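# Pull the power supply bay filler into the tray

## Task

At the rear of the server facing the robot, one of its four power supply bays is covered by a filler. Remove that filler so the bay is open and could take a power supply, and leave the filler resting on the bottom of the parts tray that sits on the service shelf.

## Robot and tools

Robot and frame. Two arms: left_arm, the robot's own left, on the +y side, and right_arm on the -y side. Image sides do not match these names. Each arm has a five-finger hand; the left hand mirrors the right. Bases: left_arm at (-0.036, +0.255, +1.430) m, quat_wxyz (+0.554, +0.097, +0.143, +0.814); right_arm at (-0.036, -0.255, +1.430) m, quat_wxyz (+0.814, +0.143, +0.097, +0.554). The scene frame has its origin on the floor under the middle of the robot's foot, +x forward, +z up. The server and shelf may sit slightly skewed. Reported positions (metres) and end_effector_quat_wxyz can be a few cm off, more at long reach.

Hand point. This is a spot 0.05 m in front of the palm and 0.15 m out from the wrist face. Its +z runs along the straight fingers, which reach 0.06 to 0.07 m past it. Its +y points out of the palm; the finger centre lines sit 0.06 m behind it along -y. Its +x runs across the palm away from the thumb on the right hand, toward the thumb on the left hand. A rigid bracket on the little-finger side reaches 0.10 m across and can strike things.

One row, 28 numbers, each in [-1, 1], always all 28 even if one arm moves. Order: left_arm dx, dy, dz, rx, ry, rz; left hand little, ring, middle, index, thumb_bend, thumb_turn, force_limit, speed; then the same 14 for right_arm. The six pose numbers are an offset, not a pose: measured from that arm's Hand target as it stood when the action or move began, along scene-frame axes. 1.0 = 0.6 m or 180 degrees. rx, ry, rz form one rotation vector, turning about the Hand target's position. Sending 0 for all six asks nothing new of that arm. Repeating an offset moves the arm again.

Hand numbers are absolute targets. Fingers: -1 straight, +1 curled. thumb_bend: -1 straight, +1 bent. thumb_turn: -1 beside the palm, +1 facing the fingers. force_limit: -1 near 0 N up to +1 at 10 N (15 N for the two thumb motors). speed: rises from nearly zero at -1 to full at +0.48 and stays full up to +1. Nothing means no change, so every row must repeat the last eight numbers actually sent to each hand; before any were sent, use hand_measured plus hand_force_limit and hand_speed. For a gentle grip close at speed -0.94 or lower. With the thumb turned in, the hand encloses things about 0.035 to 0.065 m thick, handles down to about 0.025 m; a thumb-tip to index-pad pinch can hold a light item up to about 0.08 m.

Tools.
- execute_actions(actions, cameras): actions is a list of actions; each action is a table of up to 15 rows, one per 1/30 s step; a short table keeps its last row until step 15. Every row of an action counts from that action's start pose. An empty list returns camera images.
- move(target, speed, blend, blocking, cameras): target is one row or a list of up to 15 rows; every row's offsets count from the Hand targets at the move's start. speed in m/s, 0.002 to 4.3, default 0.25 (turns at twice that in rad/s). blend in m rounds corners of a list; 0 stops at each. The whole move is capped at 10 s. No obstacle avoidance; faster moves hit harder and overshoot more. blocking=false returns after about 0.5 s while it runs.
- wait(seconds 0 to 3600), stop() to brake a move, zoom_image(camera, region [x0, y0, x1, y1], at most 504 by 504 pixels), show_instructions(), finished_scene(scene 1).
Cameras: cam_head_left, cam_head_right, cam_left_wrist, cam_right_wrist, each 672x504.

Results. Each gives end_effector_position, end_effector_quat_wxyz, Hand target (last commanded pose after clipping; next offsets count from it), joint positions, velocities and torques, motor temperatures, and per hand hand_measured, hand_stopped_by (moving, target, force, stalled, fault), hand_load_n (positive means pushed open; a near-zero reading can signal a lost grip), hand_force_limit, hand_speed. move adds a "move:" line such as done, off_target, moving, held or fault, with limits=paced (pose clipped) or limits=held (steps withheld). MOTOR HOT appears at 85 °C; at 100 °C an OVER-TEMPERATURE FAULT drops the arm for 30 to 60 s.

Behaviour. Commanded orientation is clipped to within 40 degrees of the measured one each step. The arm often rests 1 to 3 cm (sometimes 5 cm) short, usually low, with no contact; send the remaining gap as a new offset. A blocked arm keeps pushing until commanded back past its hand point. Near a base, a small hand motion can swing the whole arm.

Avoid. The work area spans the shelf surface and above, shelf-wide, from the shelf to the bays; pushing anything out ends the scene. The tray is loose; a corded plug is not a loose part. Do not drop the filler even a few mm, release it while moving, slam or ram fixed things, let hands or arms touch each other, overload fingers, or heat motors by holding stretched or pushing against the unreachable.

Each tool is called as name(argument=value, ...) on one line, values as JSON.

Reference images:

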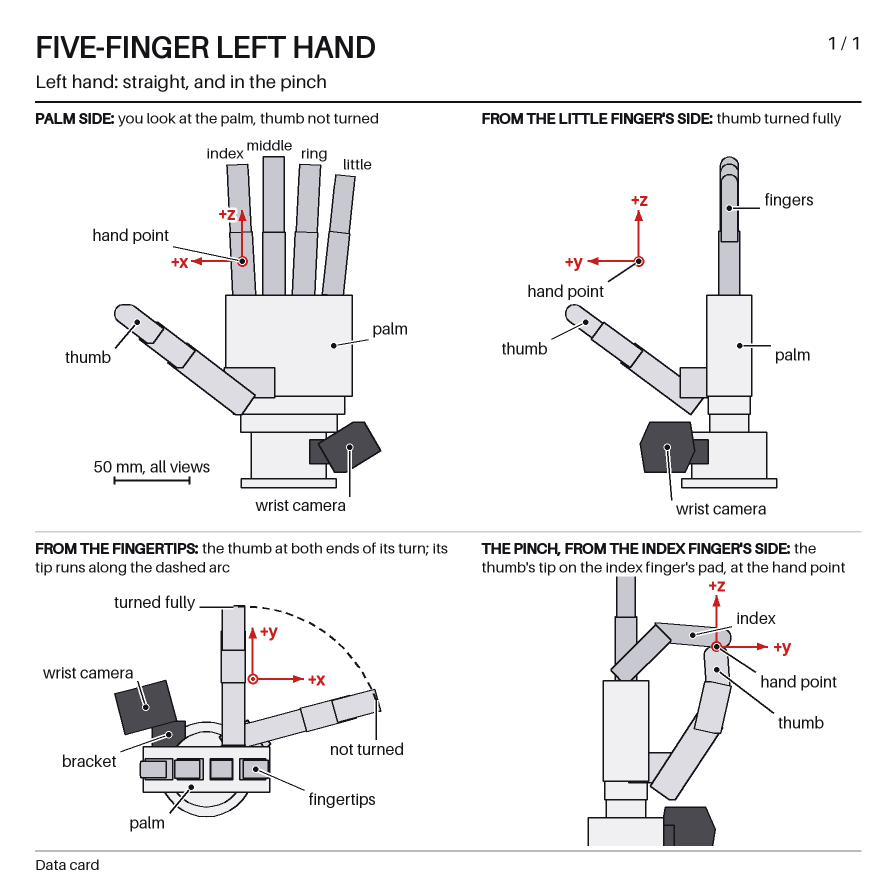

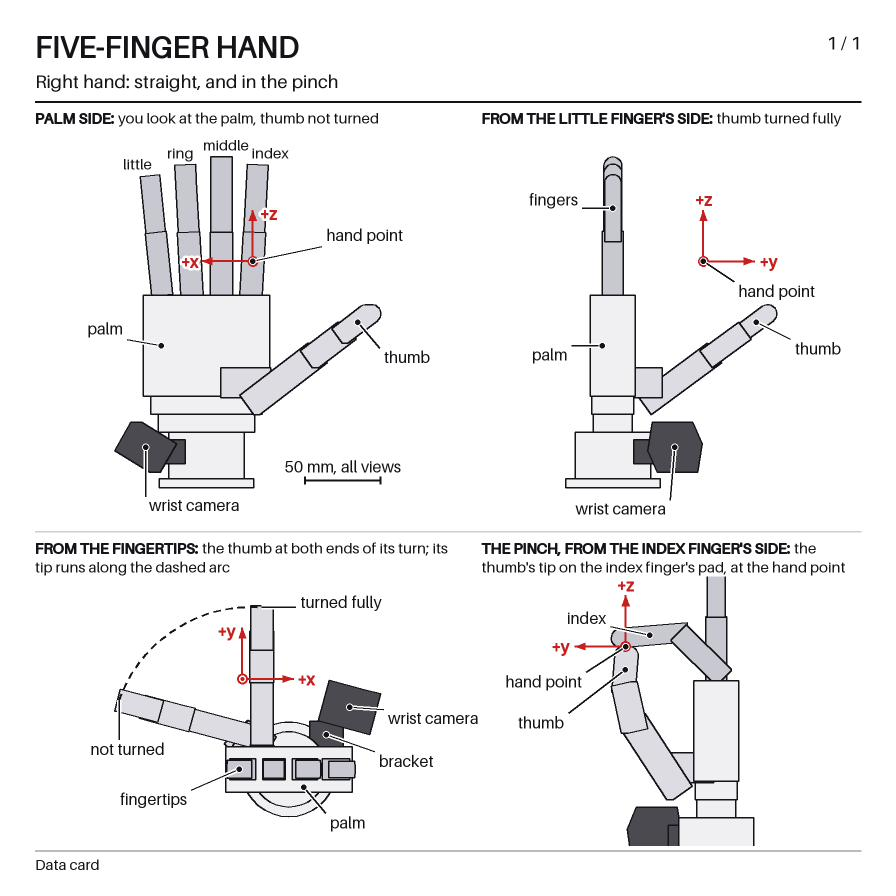

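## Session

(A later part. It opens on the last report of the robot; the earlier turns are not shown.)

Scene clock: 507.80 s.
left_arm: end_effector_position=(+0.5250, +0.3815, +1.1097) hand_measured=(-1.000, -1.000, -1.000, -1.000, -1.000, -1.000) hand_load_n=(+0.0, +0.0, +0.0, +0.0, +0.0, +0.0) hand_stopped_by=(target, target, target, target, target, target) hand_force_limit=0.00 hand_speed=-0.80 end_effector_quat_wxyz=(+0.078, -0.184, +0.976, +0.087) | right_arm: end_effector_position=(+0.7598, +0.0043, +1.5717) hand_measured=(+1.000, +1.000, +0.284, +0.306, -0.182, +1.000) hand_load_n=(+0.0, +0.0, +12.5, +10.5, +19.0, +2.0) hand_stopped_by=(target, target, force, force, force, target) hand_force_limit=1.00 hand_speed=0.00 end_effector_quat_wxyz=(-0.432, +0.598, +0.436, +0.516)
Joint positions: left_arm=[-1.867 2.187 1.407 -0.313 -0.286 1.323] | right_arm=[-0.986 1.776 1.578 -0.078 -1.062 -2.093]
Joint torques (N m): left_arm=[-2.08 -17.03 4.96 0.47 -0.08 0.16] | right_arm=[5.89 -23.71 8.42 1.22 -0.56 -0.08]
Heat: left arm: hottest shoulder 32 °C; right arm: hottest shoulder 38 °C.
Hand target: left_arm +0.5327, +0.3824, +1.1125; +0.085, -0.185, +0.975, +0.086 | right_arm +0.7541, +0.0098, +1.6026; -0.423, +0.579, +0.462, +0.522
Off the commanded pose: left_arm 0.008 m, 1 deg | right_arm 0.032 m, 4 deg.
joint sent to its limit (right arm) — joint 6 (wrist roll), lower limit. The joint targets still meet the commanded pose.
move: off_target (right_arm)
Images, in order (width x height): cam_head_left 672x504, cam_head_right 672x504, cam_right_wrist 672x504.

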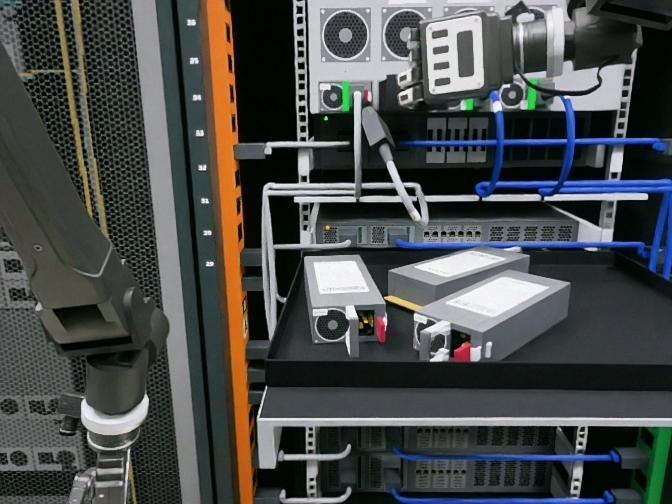

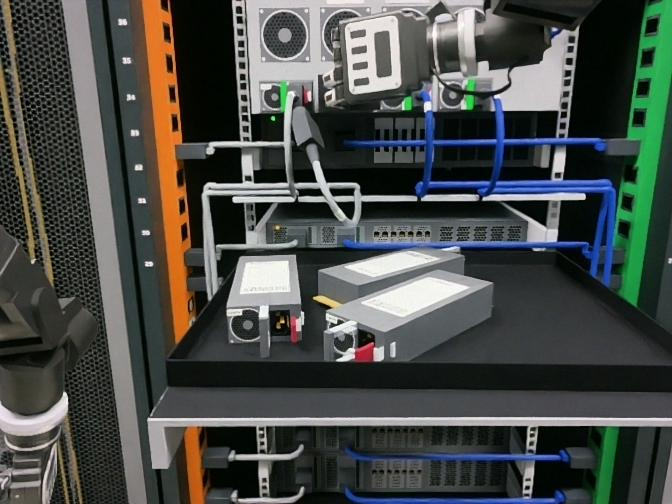

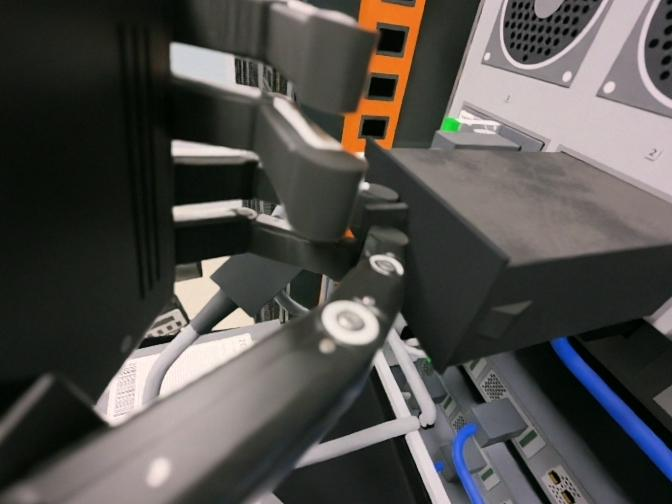

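move(target=[0,0,0,0,0,0,-1,-1,-1,-1,-1,-1,0,-0.8,-0.03,-0.004,0.0,0,0,0,1,1,0.88,0.88,-0.12,1,1.0,0.0], speed=0.035, cameras=["cam_right_wrist","cam_head_left","cam_head_right"])

zoom_image(camera="cam_head_left", region=[330, 60, 430, 170])

Scene clock: 509.17 s.
left_arm: end_effector_position=(+0.5250, +0.3815, +1.1097) hand_measured=(-1.000, -1.000, -1.000, -1.000, -1.000, -1.000) hand_load_n=(+0.0, +0.0, +0.0, +0.0, +0.0, +0.0) hand_stopped_by=(target, target, target, target, target, target) hand_force_limit=0.00 hand_speed=-0.80 end_effector_quat_wxyz=(+0.078, -0.184, +0.976, +0.087) | right_arm: end_effector_position=(+0.7418, +0.0007, +1.5723) hand_measured=(+1.000, +1.000, +0.284, +0.306, -0.182, +1.000) hand_load_n=(+0.0, +0.0, +12.5, +10.0, +19.0, +2.0) hand_stopped_by=(target, target, force, force, force, target) hand_force_limit=1.00 hand_speed=0.00 end_effector_quat_wxyz=(-0.432, +0.598, +0.435, +0.516)
Joint positions: left_arm=[-1.867 2.187 1.407 -0.313 -0.286 1.323] | right_arm=[-0.986 1.733 1.507 -0.052 -1.061 -2.093]
Joint torques (N m): left_arm=[-2.08 -17.08 4.96 0.44 -0.08 0.15] | right_arm=[5.54 -23.06 8.36 1.02 -0.53 -0.06]
Heat: left arm: hottest shoulder 32 °C; right arm: hottest shoulder 38 °C.
Hand target: left_arm +0.5327, +0.3824, +1.1125; +0.085, -0.185, +0.975, +0.086 | right_arm +0.7361, +0.0074, +1.6026; -0.423, +0.579, +0.462, +0.522
Off the commanded pose: left_arm 0.008 m, 1 deg | right_arm 0.032 m, 4 deg.
joint sent to its limit (right arm) — joint 6 (wrist roll), lower limit. The joint targets still meet the commanded pose.
move: off_target (right_arm)
Images, in order (width x height): cam_head_left 672x504, cam_head_right 672x504, cam_right_wrist 672x504.

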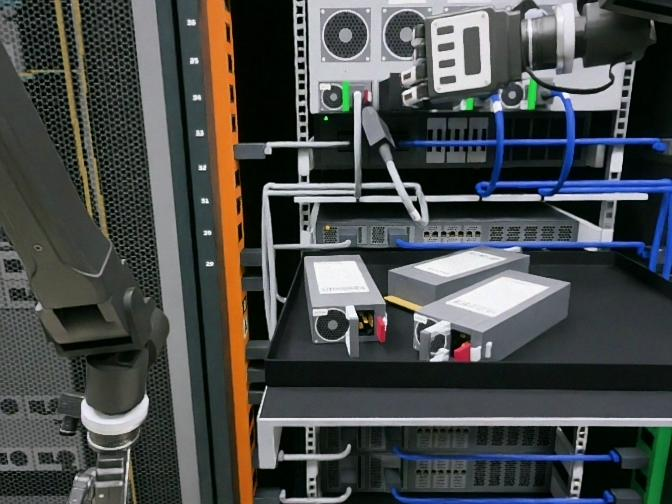

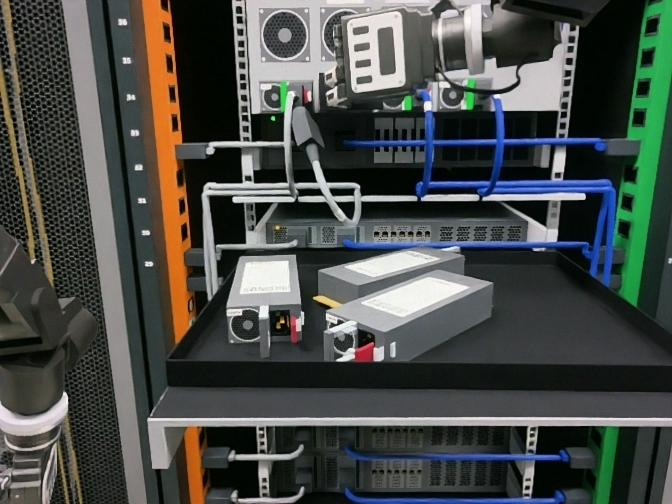

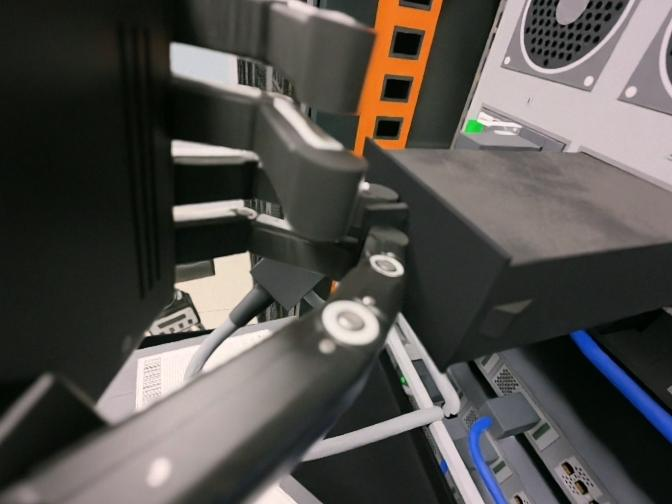

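Scaled by 4.582 from the camera's image (finer frame: 960x720).

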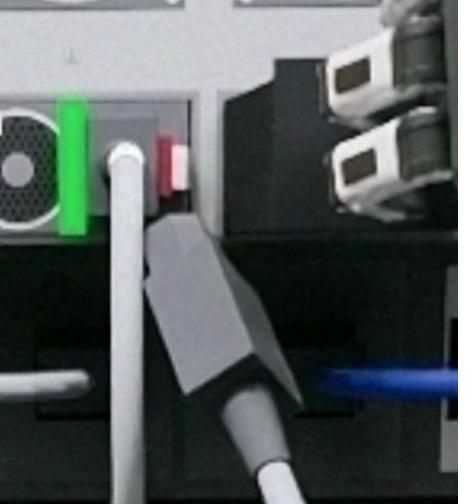

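move(target=[0,0,0,0,0,0,-1,-1,-1,-1,-1,-1,0,-0.8,-0.03,0.003,0.0,0,0,0,1,1,0.88,0.88,-0.12,1,1.0,0.0], speed=0.035, cameras=["cam_right_wrist","cam_head_left","cam_head_right"])

zoom_image(camera="cam_head_left", region=[330, 40, 450, 170])

Scene clock: 510.60 s.
left_arm: end_effector_position=(+0.5250, +0.3815, +1.1097) hand_measured=(-1.000, -1.000, -1.000, -1.000, -1.000, -1.000) hand_load_n=(+0.0, +0.0, +0.0, -0.5, -0.5, +0.0) hand_stopped_by=(target, target, target, target, target, target) hand_force_limit=0.00 hand_speed=-0.80 end_effector_quat_wxyz=(+0.078, -0.184, +0.976, +0.087) | right_arm: end_effector_position=(+0.7191, +0.0063, +1.5676) hand_measured=(+1.000, +1.000, +0.284, +0.306, -0.182, +1.000) hand_load_n=(+0.0, +0.0, +14.0, +8.0, +19.0, +1.0) hand_stopped_by=(target, target, force, force, force, target) hand_force_limit=1.00 hand_speed=0.00 end_effector_quat_wxyz=(-0.437, +0.600, +0.436, +0.509)
Joint positions: left_arm=[-1.867 2.187 1.407 -0.313 -0.286 1.323] | right_arm=[-0.972 1.696 1.435 -0.033 -1.053 -2.093]
Joint torques (N m): left_arm=[-2.08 -17.14 4.97 0.44 -0.08 0.16] | right_arm=[5.48 -22.77 8.81 1.48 -0.45 -0.06]
Heat: left arm: hottest shoulder 32 °C; right arm: hottest shoulder 38 °C.
Hand target: left_arm +0.5327, +0.3824, +1.1125; +0.085, -0.185, +0.975, +0.086 | right_arm +0.7181, +0.0091, +1.6025; -0.423, +0.579, +0.462, +0.522
Off the commanded pose: left_arm 0.008 m, 1 deg | right_arm 0.035 m, 4 deg.
joint sent to its limit (right arm) — joint 6 (wrist roll), lower limit. The joint targets still meet the commanded pose.
move: off_target (right_arm)
Images, in order (width x height): cam_head_left 672x504, cam_head_right 672x504, cam_right_wrist 672x504.

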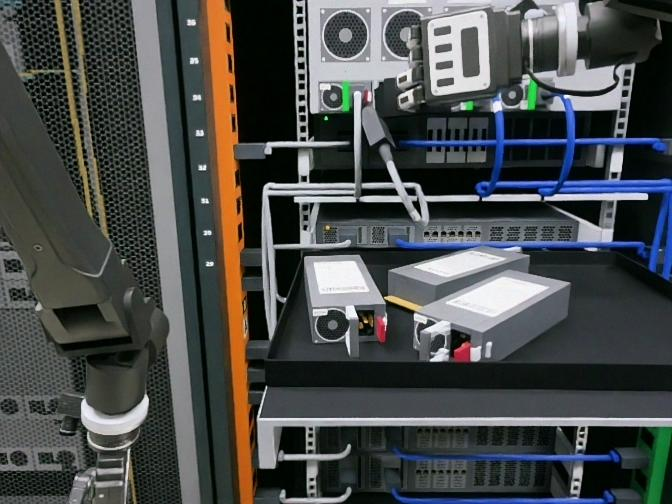

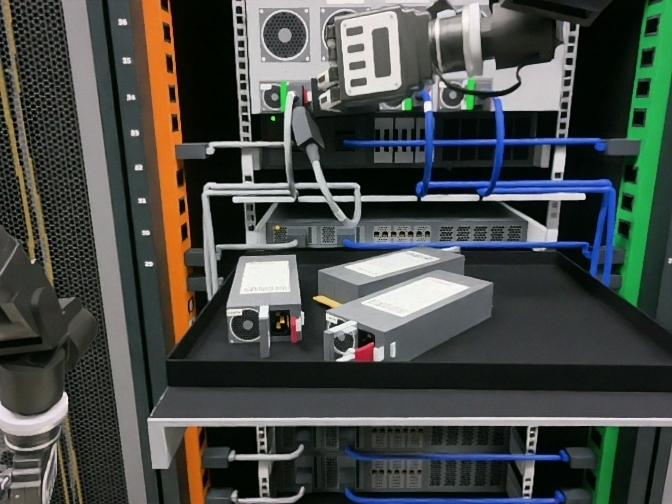

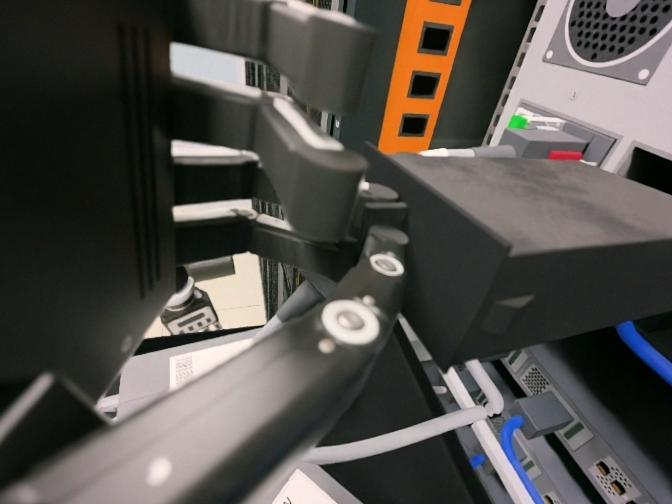

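Scaled by 3.877 from the camera's image (finer frame: 960x720).

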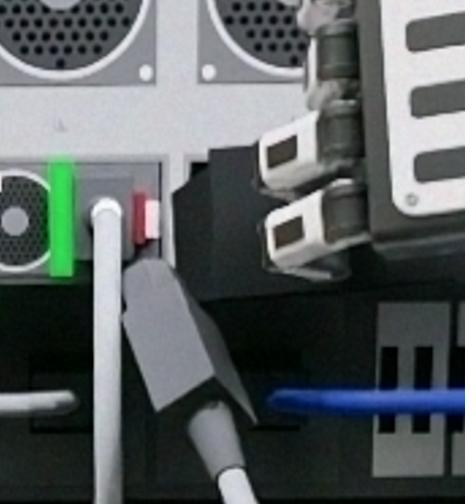

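move(target=[0,0,0,0,0,0,-1,-1,-1,-1,-1,-1,0,-0.8,-0.1,-0.03,0.033,0,0,0,1,1,0.88,0.88,-0.12,1,1.0,0.0], speed=0.05, cameras=["cam_right_wrist","cam_head_left","cam_head_right"])

Scene clock: 517.83 s.
left_arm: end_effector_position=(+0.5250, +0.3815, +1.1097) hand_measured=(-1.000, -1.000, -1.000, -1.000, -1.000, -1.000) hand_load_n=(+0.0, +0.0, +0.0, +0.0, +0.0, +0.0) hand_stopped_by=(target, target, target, target, target, target) hand_force_limit=0.00 hand_speed=-0.80 end_effector_quat_wxyz=(+0.078, -0.184, +0.976, +0.087) | right_arm: end_effector_position=(+0.6603, -0.0109, +1.5954) hand_measured=(+1.000, +1.000, +0.284, +0.306, -0.182, +1.000) hand_load_n=(+0.0, +0.0, +14.0, +8.0, +19.0, +1.0) hand_stopped_by=(target, target, force, force, force, target) hand_force_limit=1.00 hand_speed=0.00 end_effector_quat_wxyz=(-0.435, +0.598, +0.437, +0.512)
Joint positions: left_arm=[-1.867 2.187 1.407 -0.313 -0.286 1.323] | right_arm=[-0.972 1.522 1.244 -0.007 -1.053 -2.093]
Joint torques (N m): left_arm=[-2.14 -17.14 4.97 0.46 -0.09 0.15] | right_arm=[5.01 -20.13 8.57 1.52 -0.54 -0.06]
Heat: left arm: hottest shoulder 32 °C; right arm: hottest shoulder 37 °C.
Hand target: left_arm +0.5327, +0.3824, +1.1125; +0.085, -0.185, +0.975, +0.086 | right_arm +0.6581, -0.0089, +1.6225; -0.423, +0.579, +0.462, +0.523
Off the commanded pose: left_arm 0.008 m, 1 deg | right_arm 0.027 m, 4 deg.
joint sent to its limit (right arm) — joint 6 (wrist roll), lower limit. The joint targets still meet the commanded pose.
move: off_target (right_arm)
Images, in order (width x height): cam_head_left 672x504, cam_head_right 672x504, cam_right_wrist 672x504.

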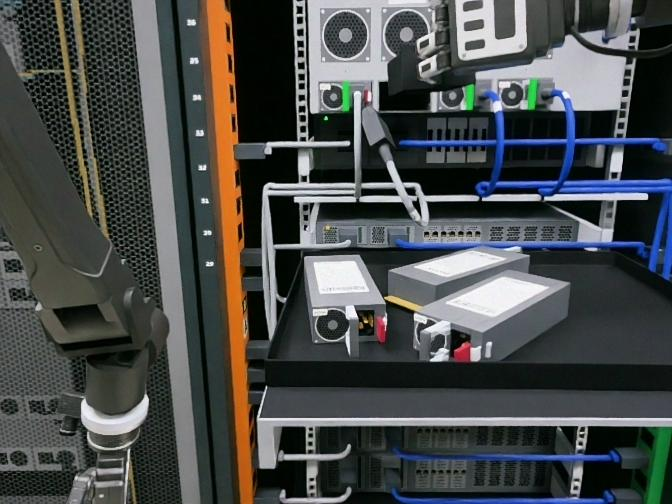

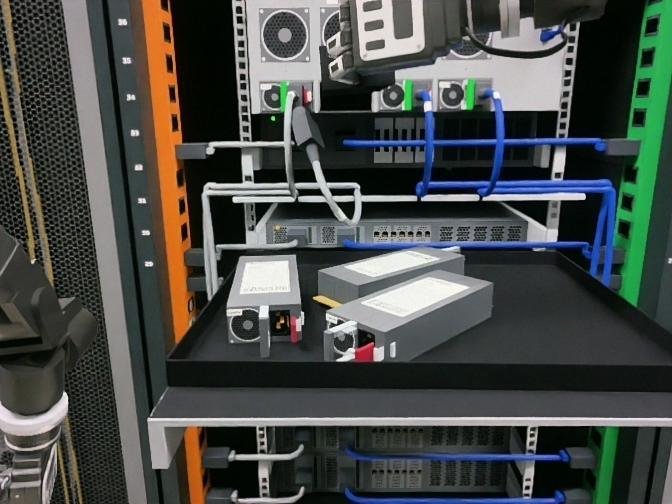

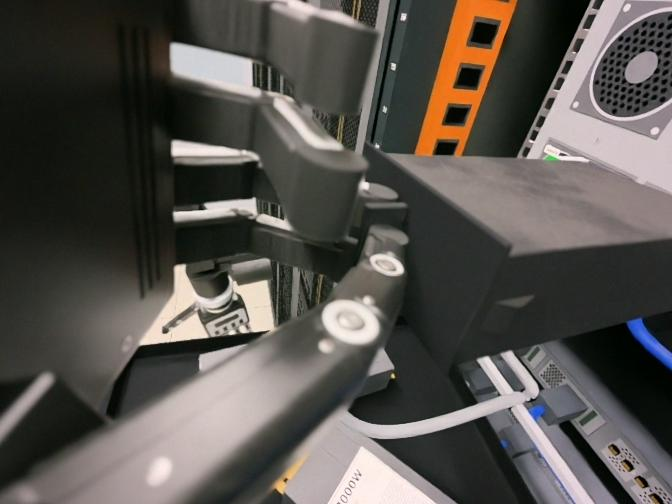

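move(target=[0,0,0,0,0,0,-1,-1,-1,-1,-1,-1,0,-0.8,-0.1,-0.15,0.02,0,0,0,1,1,0.88,0.88,-0.12,1,1.0,0.0], speed=0.08, cameras=["cam_right_wrist","cam_head_left","cam_head_right"])

Scene clock: 519.77 s.
left_arm: end_effector_position=(+0.5250, +0.3815, +1.1097) hand_measured=(-1.000, -1.000, -1.000, -1.000, -1.000, -1.000) hand_load_n=(+0.5, +0.0, +0.0, +0.0, +0.0, +0.0) hand_stopped_by=(target, target, target, target, target, target) hand_force_limit=0.00 hand_speed=-0.80 end_effector_quat_wxyz=(+0.078, -0.184, +0.976, +0.087) | right_arm: end_effector_position=(+0.5985, -0.0937, +1.6158) hand_measured=(+1.000, +1.000, +0.284, +0.306, -0.182, +1.000) hand_load_n=(+0.0, +0.0, +14.0, +8.5, +19.0, +1.0) hand_stopped_by=(target, target, force, force, force, target) hand_force_limit=1.00 hand_speed=0.00 end_effector_quat_wxyz=(-0.442, +0.591, +0.422, +0.526)
Joint positions: left_arm=[-1.867 2.187 1.407 -0.313 -0.286 1.323] | right_arm=[-1.125 1.317 1.036 0.01 -1.211 -2.093]
Joint velocities: left_arm=[-0.005 -0.015 0.007 0.007 0.007 0.154] | right_arm=[within noise]
Joint torques (N m): left_arm=[-2.02 -17.2 4.97 0.43 -0.08 0.16] | right_arm=[2.55 -15.97 8.42 1.44 -0.61 -0.07]
Heat: left arm: hottest shoulder 32 °C; right arm: hottest shoulder 37 °C.
Hand target: left_arm +0.5327, +0.3824, +1.1125; +0.085, -0.185, +0.975, +0.086 | right_arm +0.5981, -0.0989, +1.6344; -0.423, +0.579, +0.462, +0.522
Off the commanded pose: left_arm 0.008 m, 1 deg | right_arm 0.019 m, 5 deg.
joint sent to its limit (right arm) — joint 6 (wrist roll), lower limit. The joint targets are off in orientation, not in position.
move: off_target (right_arm)
Images, in order (width x height): cam_head_left 672x504, cam_head_right 672x504, cam_right_wrist 672x504.

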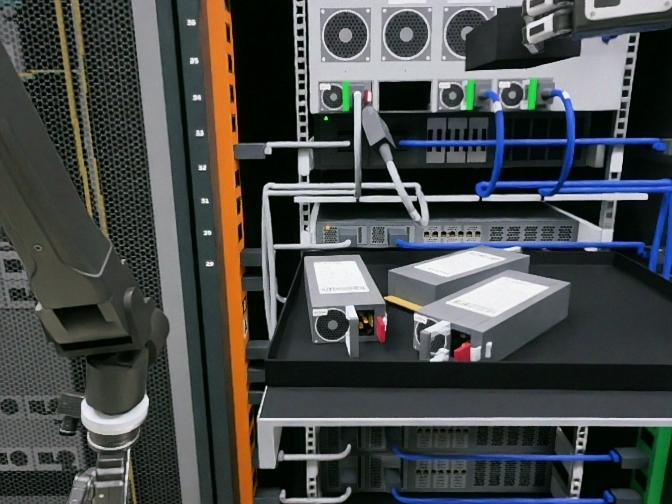

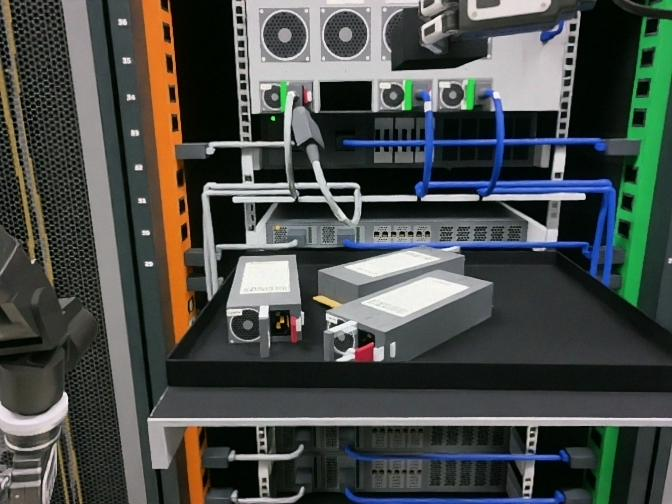

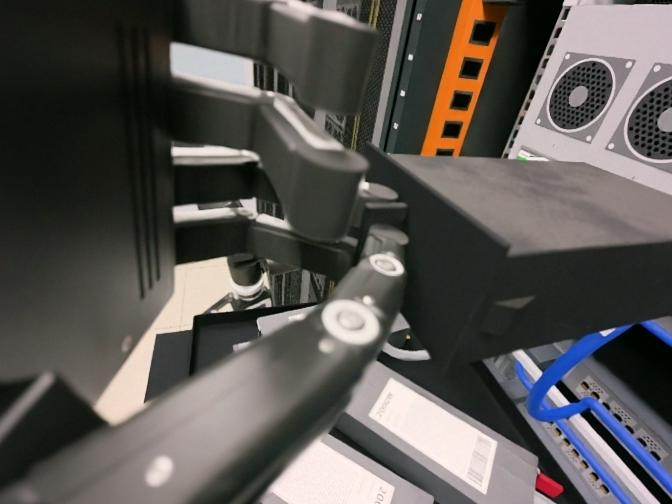

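zoom_image(camera="cam_head_left", region=[440, 0, 640, 120])

zoom_image(camera="cam_head_right", region=[370, 0, 570, 120])

Scaled by 2.520 from the camera's image (finer frame: 960x720).

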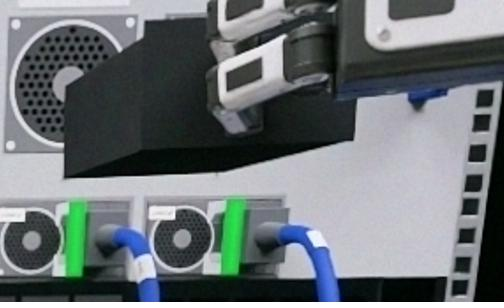

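Scaled by 2.520 from the camera's image (finer frame: 960x720).

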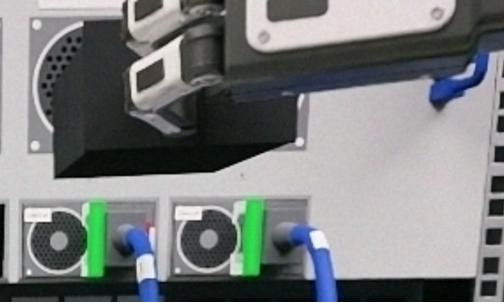

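zoom_image(camera="cam_head_left", region=[240, 230, 440, 430])

zoom_image(camera="cam_head_right", region=[140, 230, 340, 430])

zoom_image(camera="cam_head_right", region=[472, 230, 672, 430])

zoom_image(camera="cam_head_left", region=[472, 230, 672, 430])

Scaled by 2.520 from the camera's image (finer frame: 960x720).

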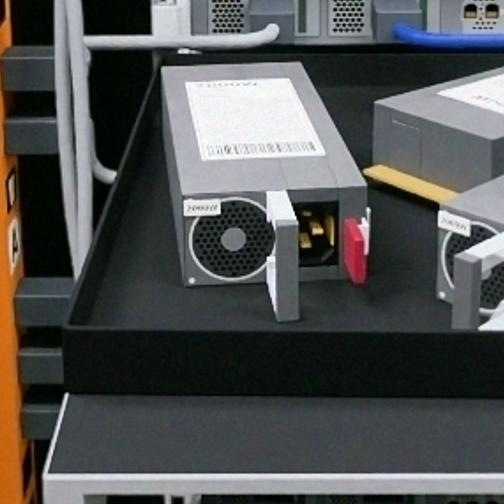

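Scaled by 2.520 from the camera's image (finer frame: 960x720).

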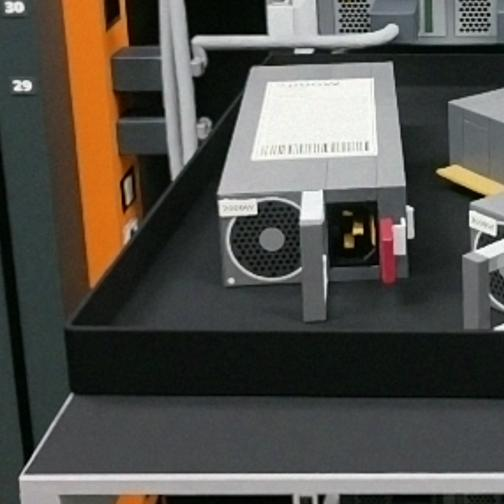

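Scaled by 2.520 from the camera's image (finer frame: 960x720).

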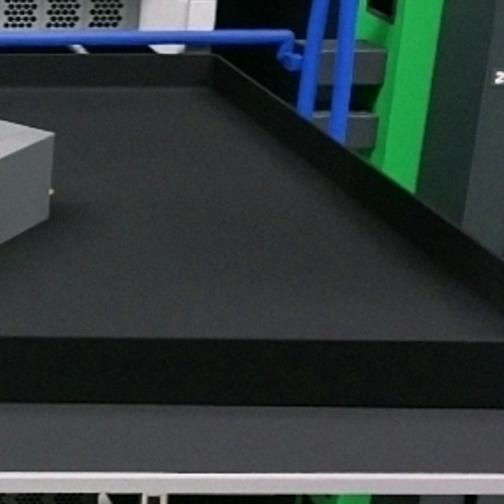

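Scaled by 2.520 from the camera's image (finer frame: 960x720).

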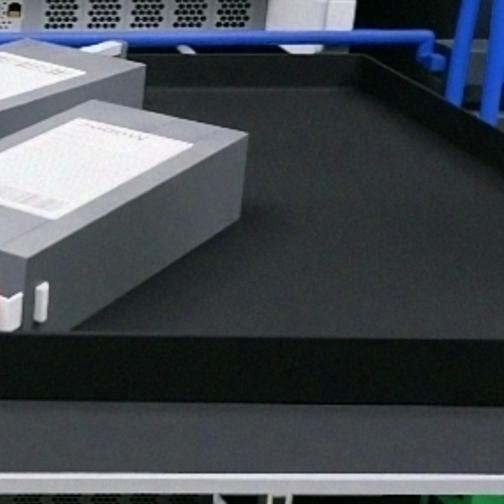

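move(target=[0,0,0,0,0,0,-1,-1,-1,-1,-1,-1,0,-0.8,-0.02,-0.02,0.03,-0.021,0.249,0,1,1,0.88,0.88,-0.12,1,1.0,0.0], speed=0.15, cameras=["cam_right_wrist","cam_head_left","cam_head_right"])

Scene clock: 529.70 s.
left_arm: end_effector_position=(+0.5250, +0.3815, +1.1097) hand_measured=(-1.000, -1.000, -1.000, -1.000, -1.000, -1.000) hand_load_n=(+0.0, +0.0, +0.0, +0.0, +0.0, +0.0) hand_stopped_by=(target, target, target, target, target, target) hand_force_limit=0.00 hand_speed=-0.80 end_effector_quat_wxyz=(+0.078, -0.184, +0.976, +0.087) | right_arm: end_effector_position=(+0.5661, -0.1091, +1.6300) hand_measured=(+1.000, +1.000, +0.284, +0.306, -0.182, +1.000) hand_load_n=(+0.0, +0.0, +14.0, +8.0, +19.0, +1.0) hand_stopped_by=(target, target, force, force, force, target) hand_force_limit=1.00 hand_speed=0.00 end_effector_quat_wxyz=(-0.555, +0.755, +0.269, +0.225)
Joint positions: left_arm=[-1.867 2.187 1.407 -0.313 -0.286 1.323] | right_arm=[-1.125 1.417 1.507 -1.143 -1.127 -2.09]
Joint torques (N m): left_arm=[-2.02 -17.14 4.97 0.46 -0.08 0.15] | right_arm=[3.19 -14.68 14.91 -0.28 -0.77 -0.03]
Heat: left arm: hottest shoulder 32 °C; right arm: hottest shoulder 37 °C.
Hand target: left_arm +0.5327, +0.3824, +1.1125; +0.085, -0.185, +0.975, +0.086 | right_arm +0.5861, -0.1110, +1.6526; -0.548, +0.748, +0.283, +0.247
Off the commanded pose: left_arm 0.008 m, 1 deg | right_arm 0.030 m, 3 deg.
joint at its limit (right arm) — joint 6 (wrist roll), lower limit.
move: off_target (right_arm)
Images, in order (width x height): cam_head_left 672x504, cam_head_right 672x504, cam_right_wrist 672x504.

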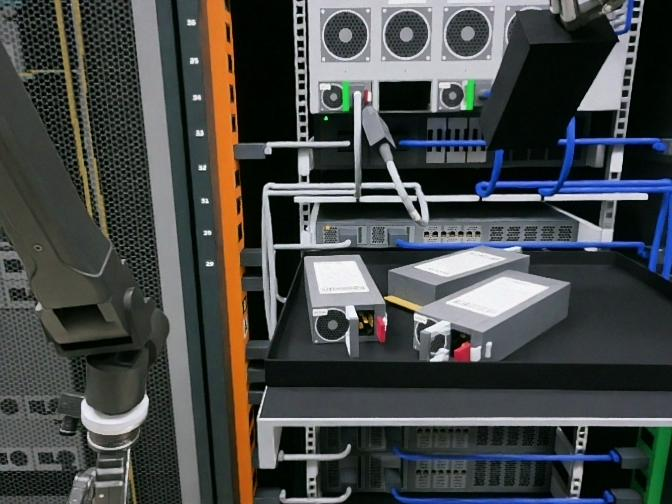

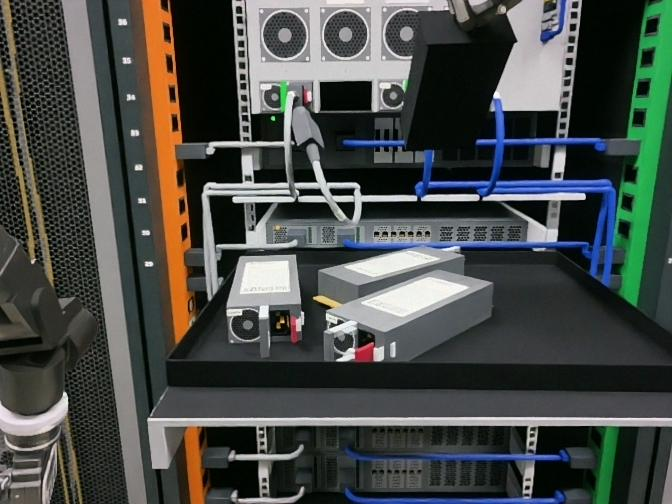

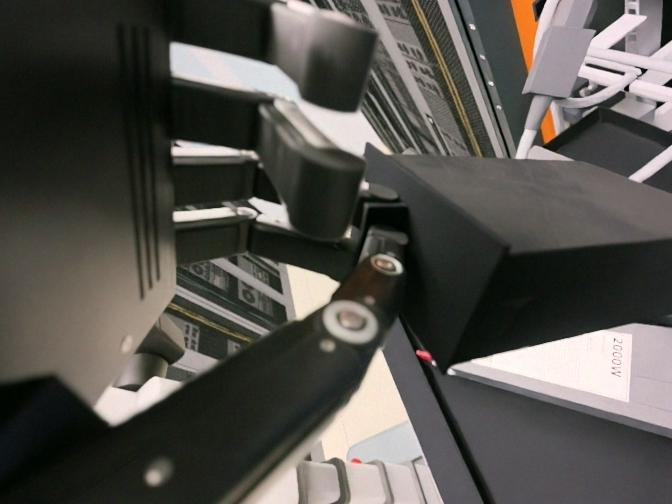

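execute_actions(actions=[])

Scene clock: 530.57 s.
left_arm: end_effector_position=(+0.5250, +0.3815, +1.1097) hand_measured=(-1.000, -1.000, -1.000, -1.000, -1.000, -1.000) hand_load_n=(+0.0, +0.0, +0.0, +0.0, +0.0, +0.0) hand_stopped_by=(target, target, target, target, target, target) hand_force_limit=0.00 hand_speed=-0.80 end_effector_quat_wxyz=(+0.078, -0.184, +0.976, +0.087) | right_arm: end_effector_position=(+0.5661, -0.1091, +1.6300) hand_measured=(+1.000, +1.000, +0.284, +0.306, -0.182, +1.000) hand_load_n=(+0.0, +0.0, +14.0, +8.0, +18.5, +1.0) hand_stopped_by=(target, target, force, force, force, target) hand_force_limit=1.00 hand_speed=0.00 end_effector_quat_wxyz=(-0.555, +0.755, +0.269, +0.225)
Joint positions: left_arm=[-1.867 2.187 1.407 -0.313 -0.286 1.323] | right_arm=[-1.125 1.417 1.507 -1.143 -1.127 -2.09]
Joint velocities: within noise
Joint torques (N m): left_arm=[-1.9 -17.14 4.97 0.44 -0.08 0.15] | right_arm=[3.02 -14.86 14.89 -0.23 -0.76 -0.06]
Motor temperatures (°C): left_arm=[22 32 26 23 22 23] | right_arm=[25 37 31 24 25 21]
Heat: left arm: hottest shoulder 32 °C; right arm: hottest shoulder 37 °C.
Hand target: left_arm +0.5327, +0.3824, +1.1125; +0.085, -0.185, +0.975, +0.086 | right_arm +0.5861, -0.1110, +1.6525; -0.548, +0.748, +0.283, +0.247
Off the commanded pose: left_arm 0.008 m, 1 deg | right_arm 0.030 m, 3 deg.

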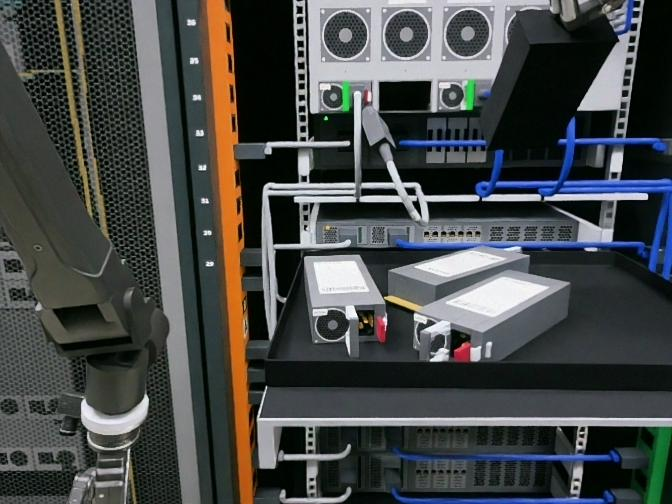

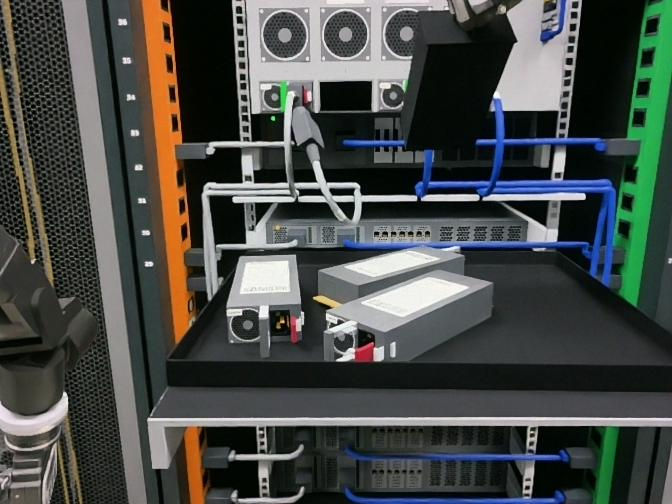

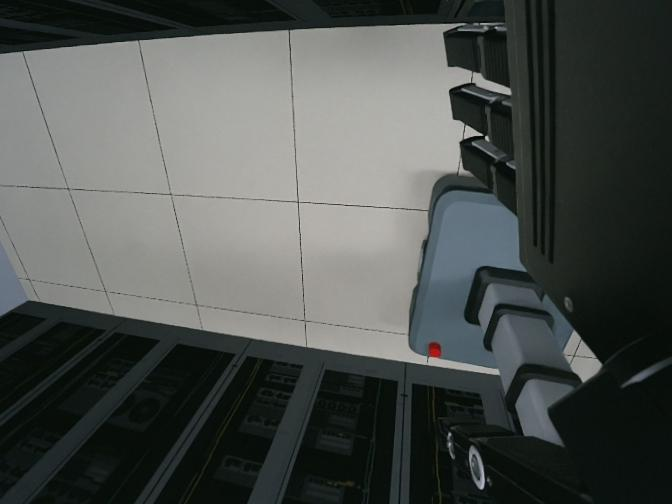

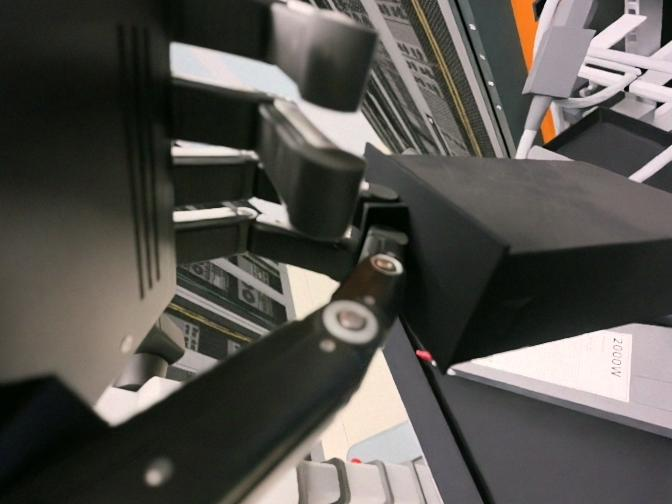

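zoom_image(camera="cam_head_left", region=[440, 0, 672, 174])

zoom_image(camera="cam_head_right", region=[360, 0, 592, 174])

Scaled by 2.172 from the camera's image (finer frame: 960x720).

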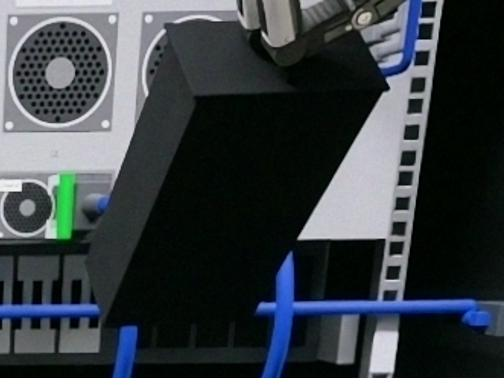

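Scaled by 2.172 from the camera's image (finer frame: 960x720).

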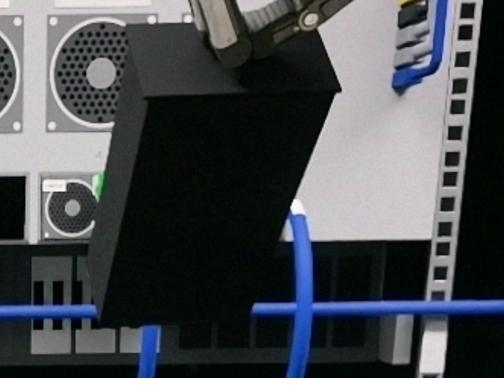

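move(target=[0,0,0,0,0,0,-1,-1,-1,-1,-1,-1,0,-0.8,0.03,-0.08,0.03,-0.014,0.13,0,1,1,0.88,0.88,-0.12,1,1,0], speed=0.12, cameras=["all"])

Scene clock: 534.20 s.
left_arm: end_effector_position=(+0.5250, +0.3815, +1.1097) hand_measured=(-1.000, -1.000, -1.000, -1.000, -1.000, -1.000) hand_load_n=(-0.5, +0.0, +0.0, +0.0, +0.0, +0.0) hand_stopped_by=(target, target, target, target, target, target) hand_force_limit=0.00 hand_speed=-0.80 end_effector_quat_wxyz=(+0.078, -0.184, +0.976, +0.087) | right_arm: end_effector_position=(+0.5902, -0.1531, +1.6536) hand_measured=(+1.000, +1.000, +0.284, +0.306, -0.182, +1.000) hand_load_n=(+0.0, +0.0, +14.0, +8.0, +19.0, +1.0) hand_stopped_by=(target, target, force, force, force, target) hand_force_limit=1.00 hand_speed=0.00 end_effector_quat_wxyz=(-0.574, +0.799, +0.155, +0.088)
Joint positions: left_arm=[-1.867 2.187 1.407 -0.313 -0.286 1.323] | right_arm=[-1.198 1.641 1.931 -1.67 -1.11 -2.054]
Joint torques (N m): left_arm=[-2.08 -17.14 4.98 0.44 -0.08 0.16] | right_arm=[2.55 -18.43 14.34 -0.66 -0.74 0.17]
Heat: left arm: hottest shoulder 32 °C; right arm: hottest shoulder 36 °C.
Hand target: left_arm +0.5327, +0.3824, +1.1125; +0.085, -0.185, +0.975, +0.086 | right_arm +0.6041, -0.1589, +1.6704; -0.577, +0.794, +0.171, +0.084
Off the commanded pose: left_arm 0.008 m, 1 deg | right_arm 0.023 m, 2 deg.
joint sent to its limit (right arm) — joint 4 (wrist pitch), lower limit. The joint targets are off in orientation, not in position.
move: off_target (right_arm)

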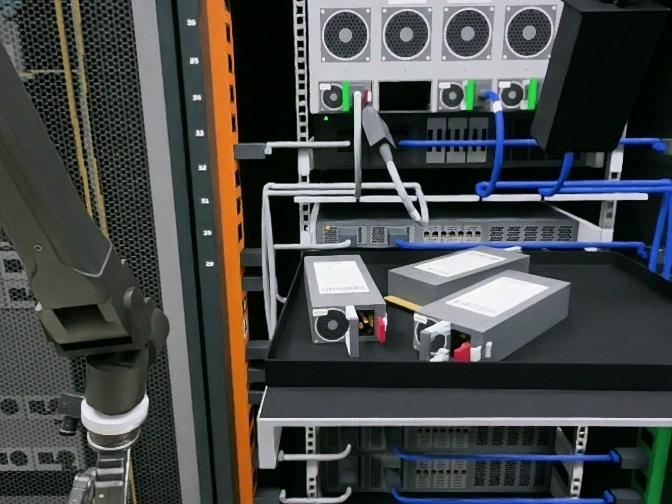

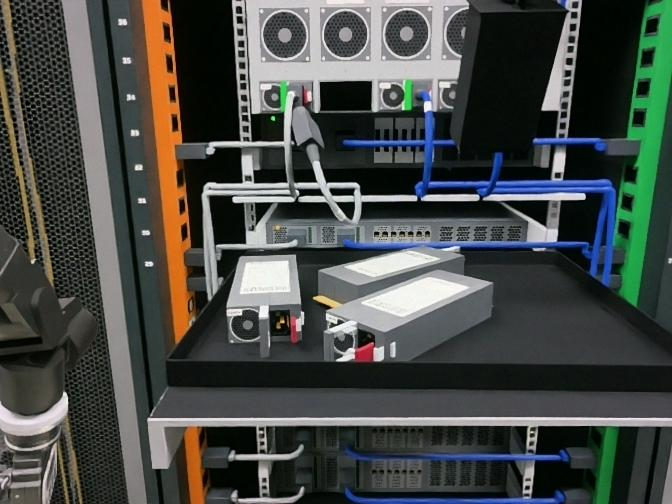

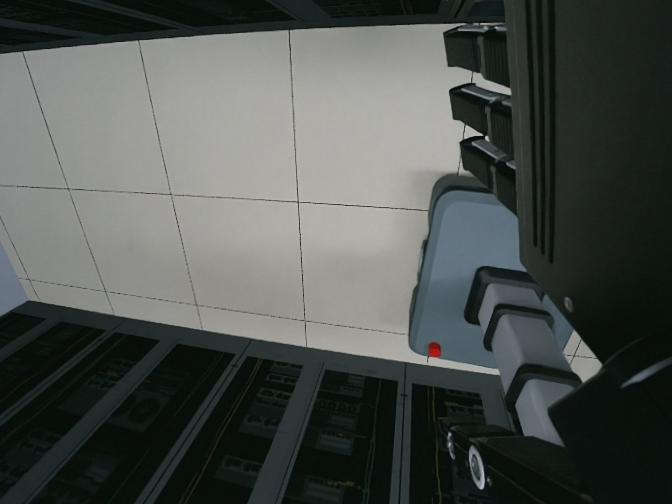

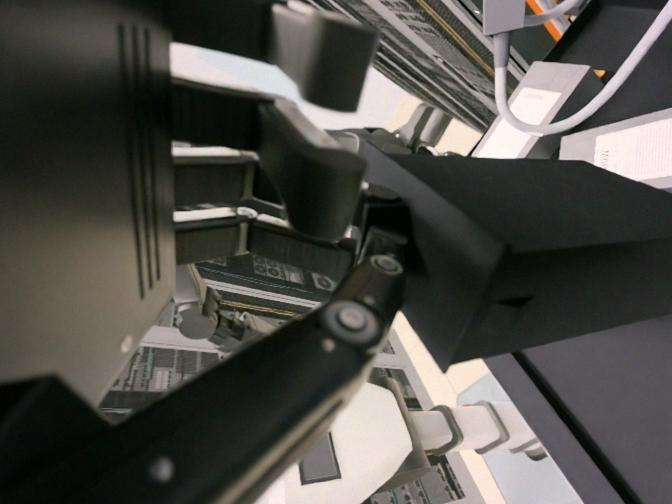

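zoom_image(camera="cam_head_left", region=[472, 0, 672, 170])

zoom_image(camera="cam_head_right", region=[400, 0, 600, 170])

Scaled by 2.520 from the camera's image (finer frame: 960x720).

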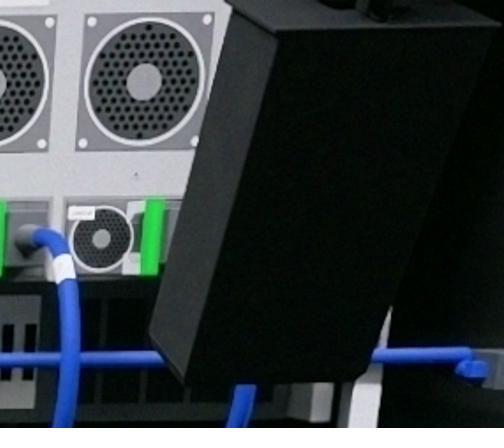

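Scaled by 2.520 from the camera's image (finer frame: 960x720).

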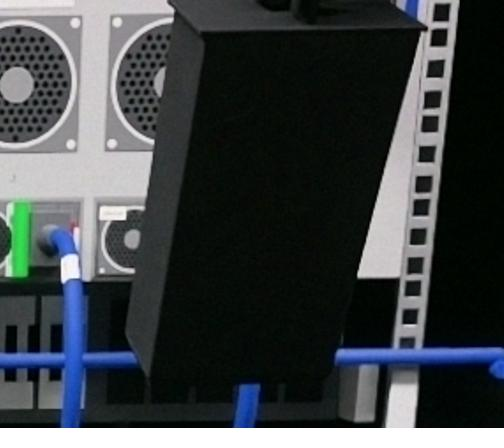

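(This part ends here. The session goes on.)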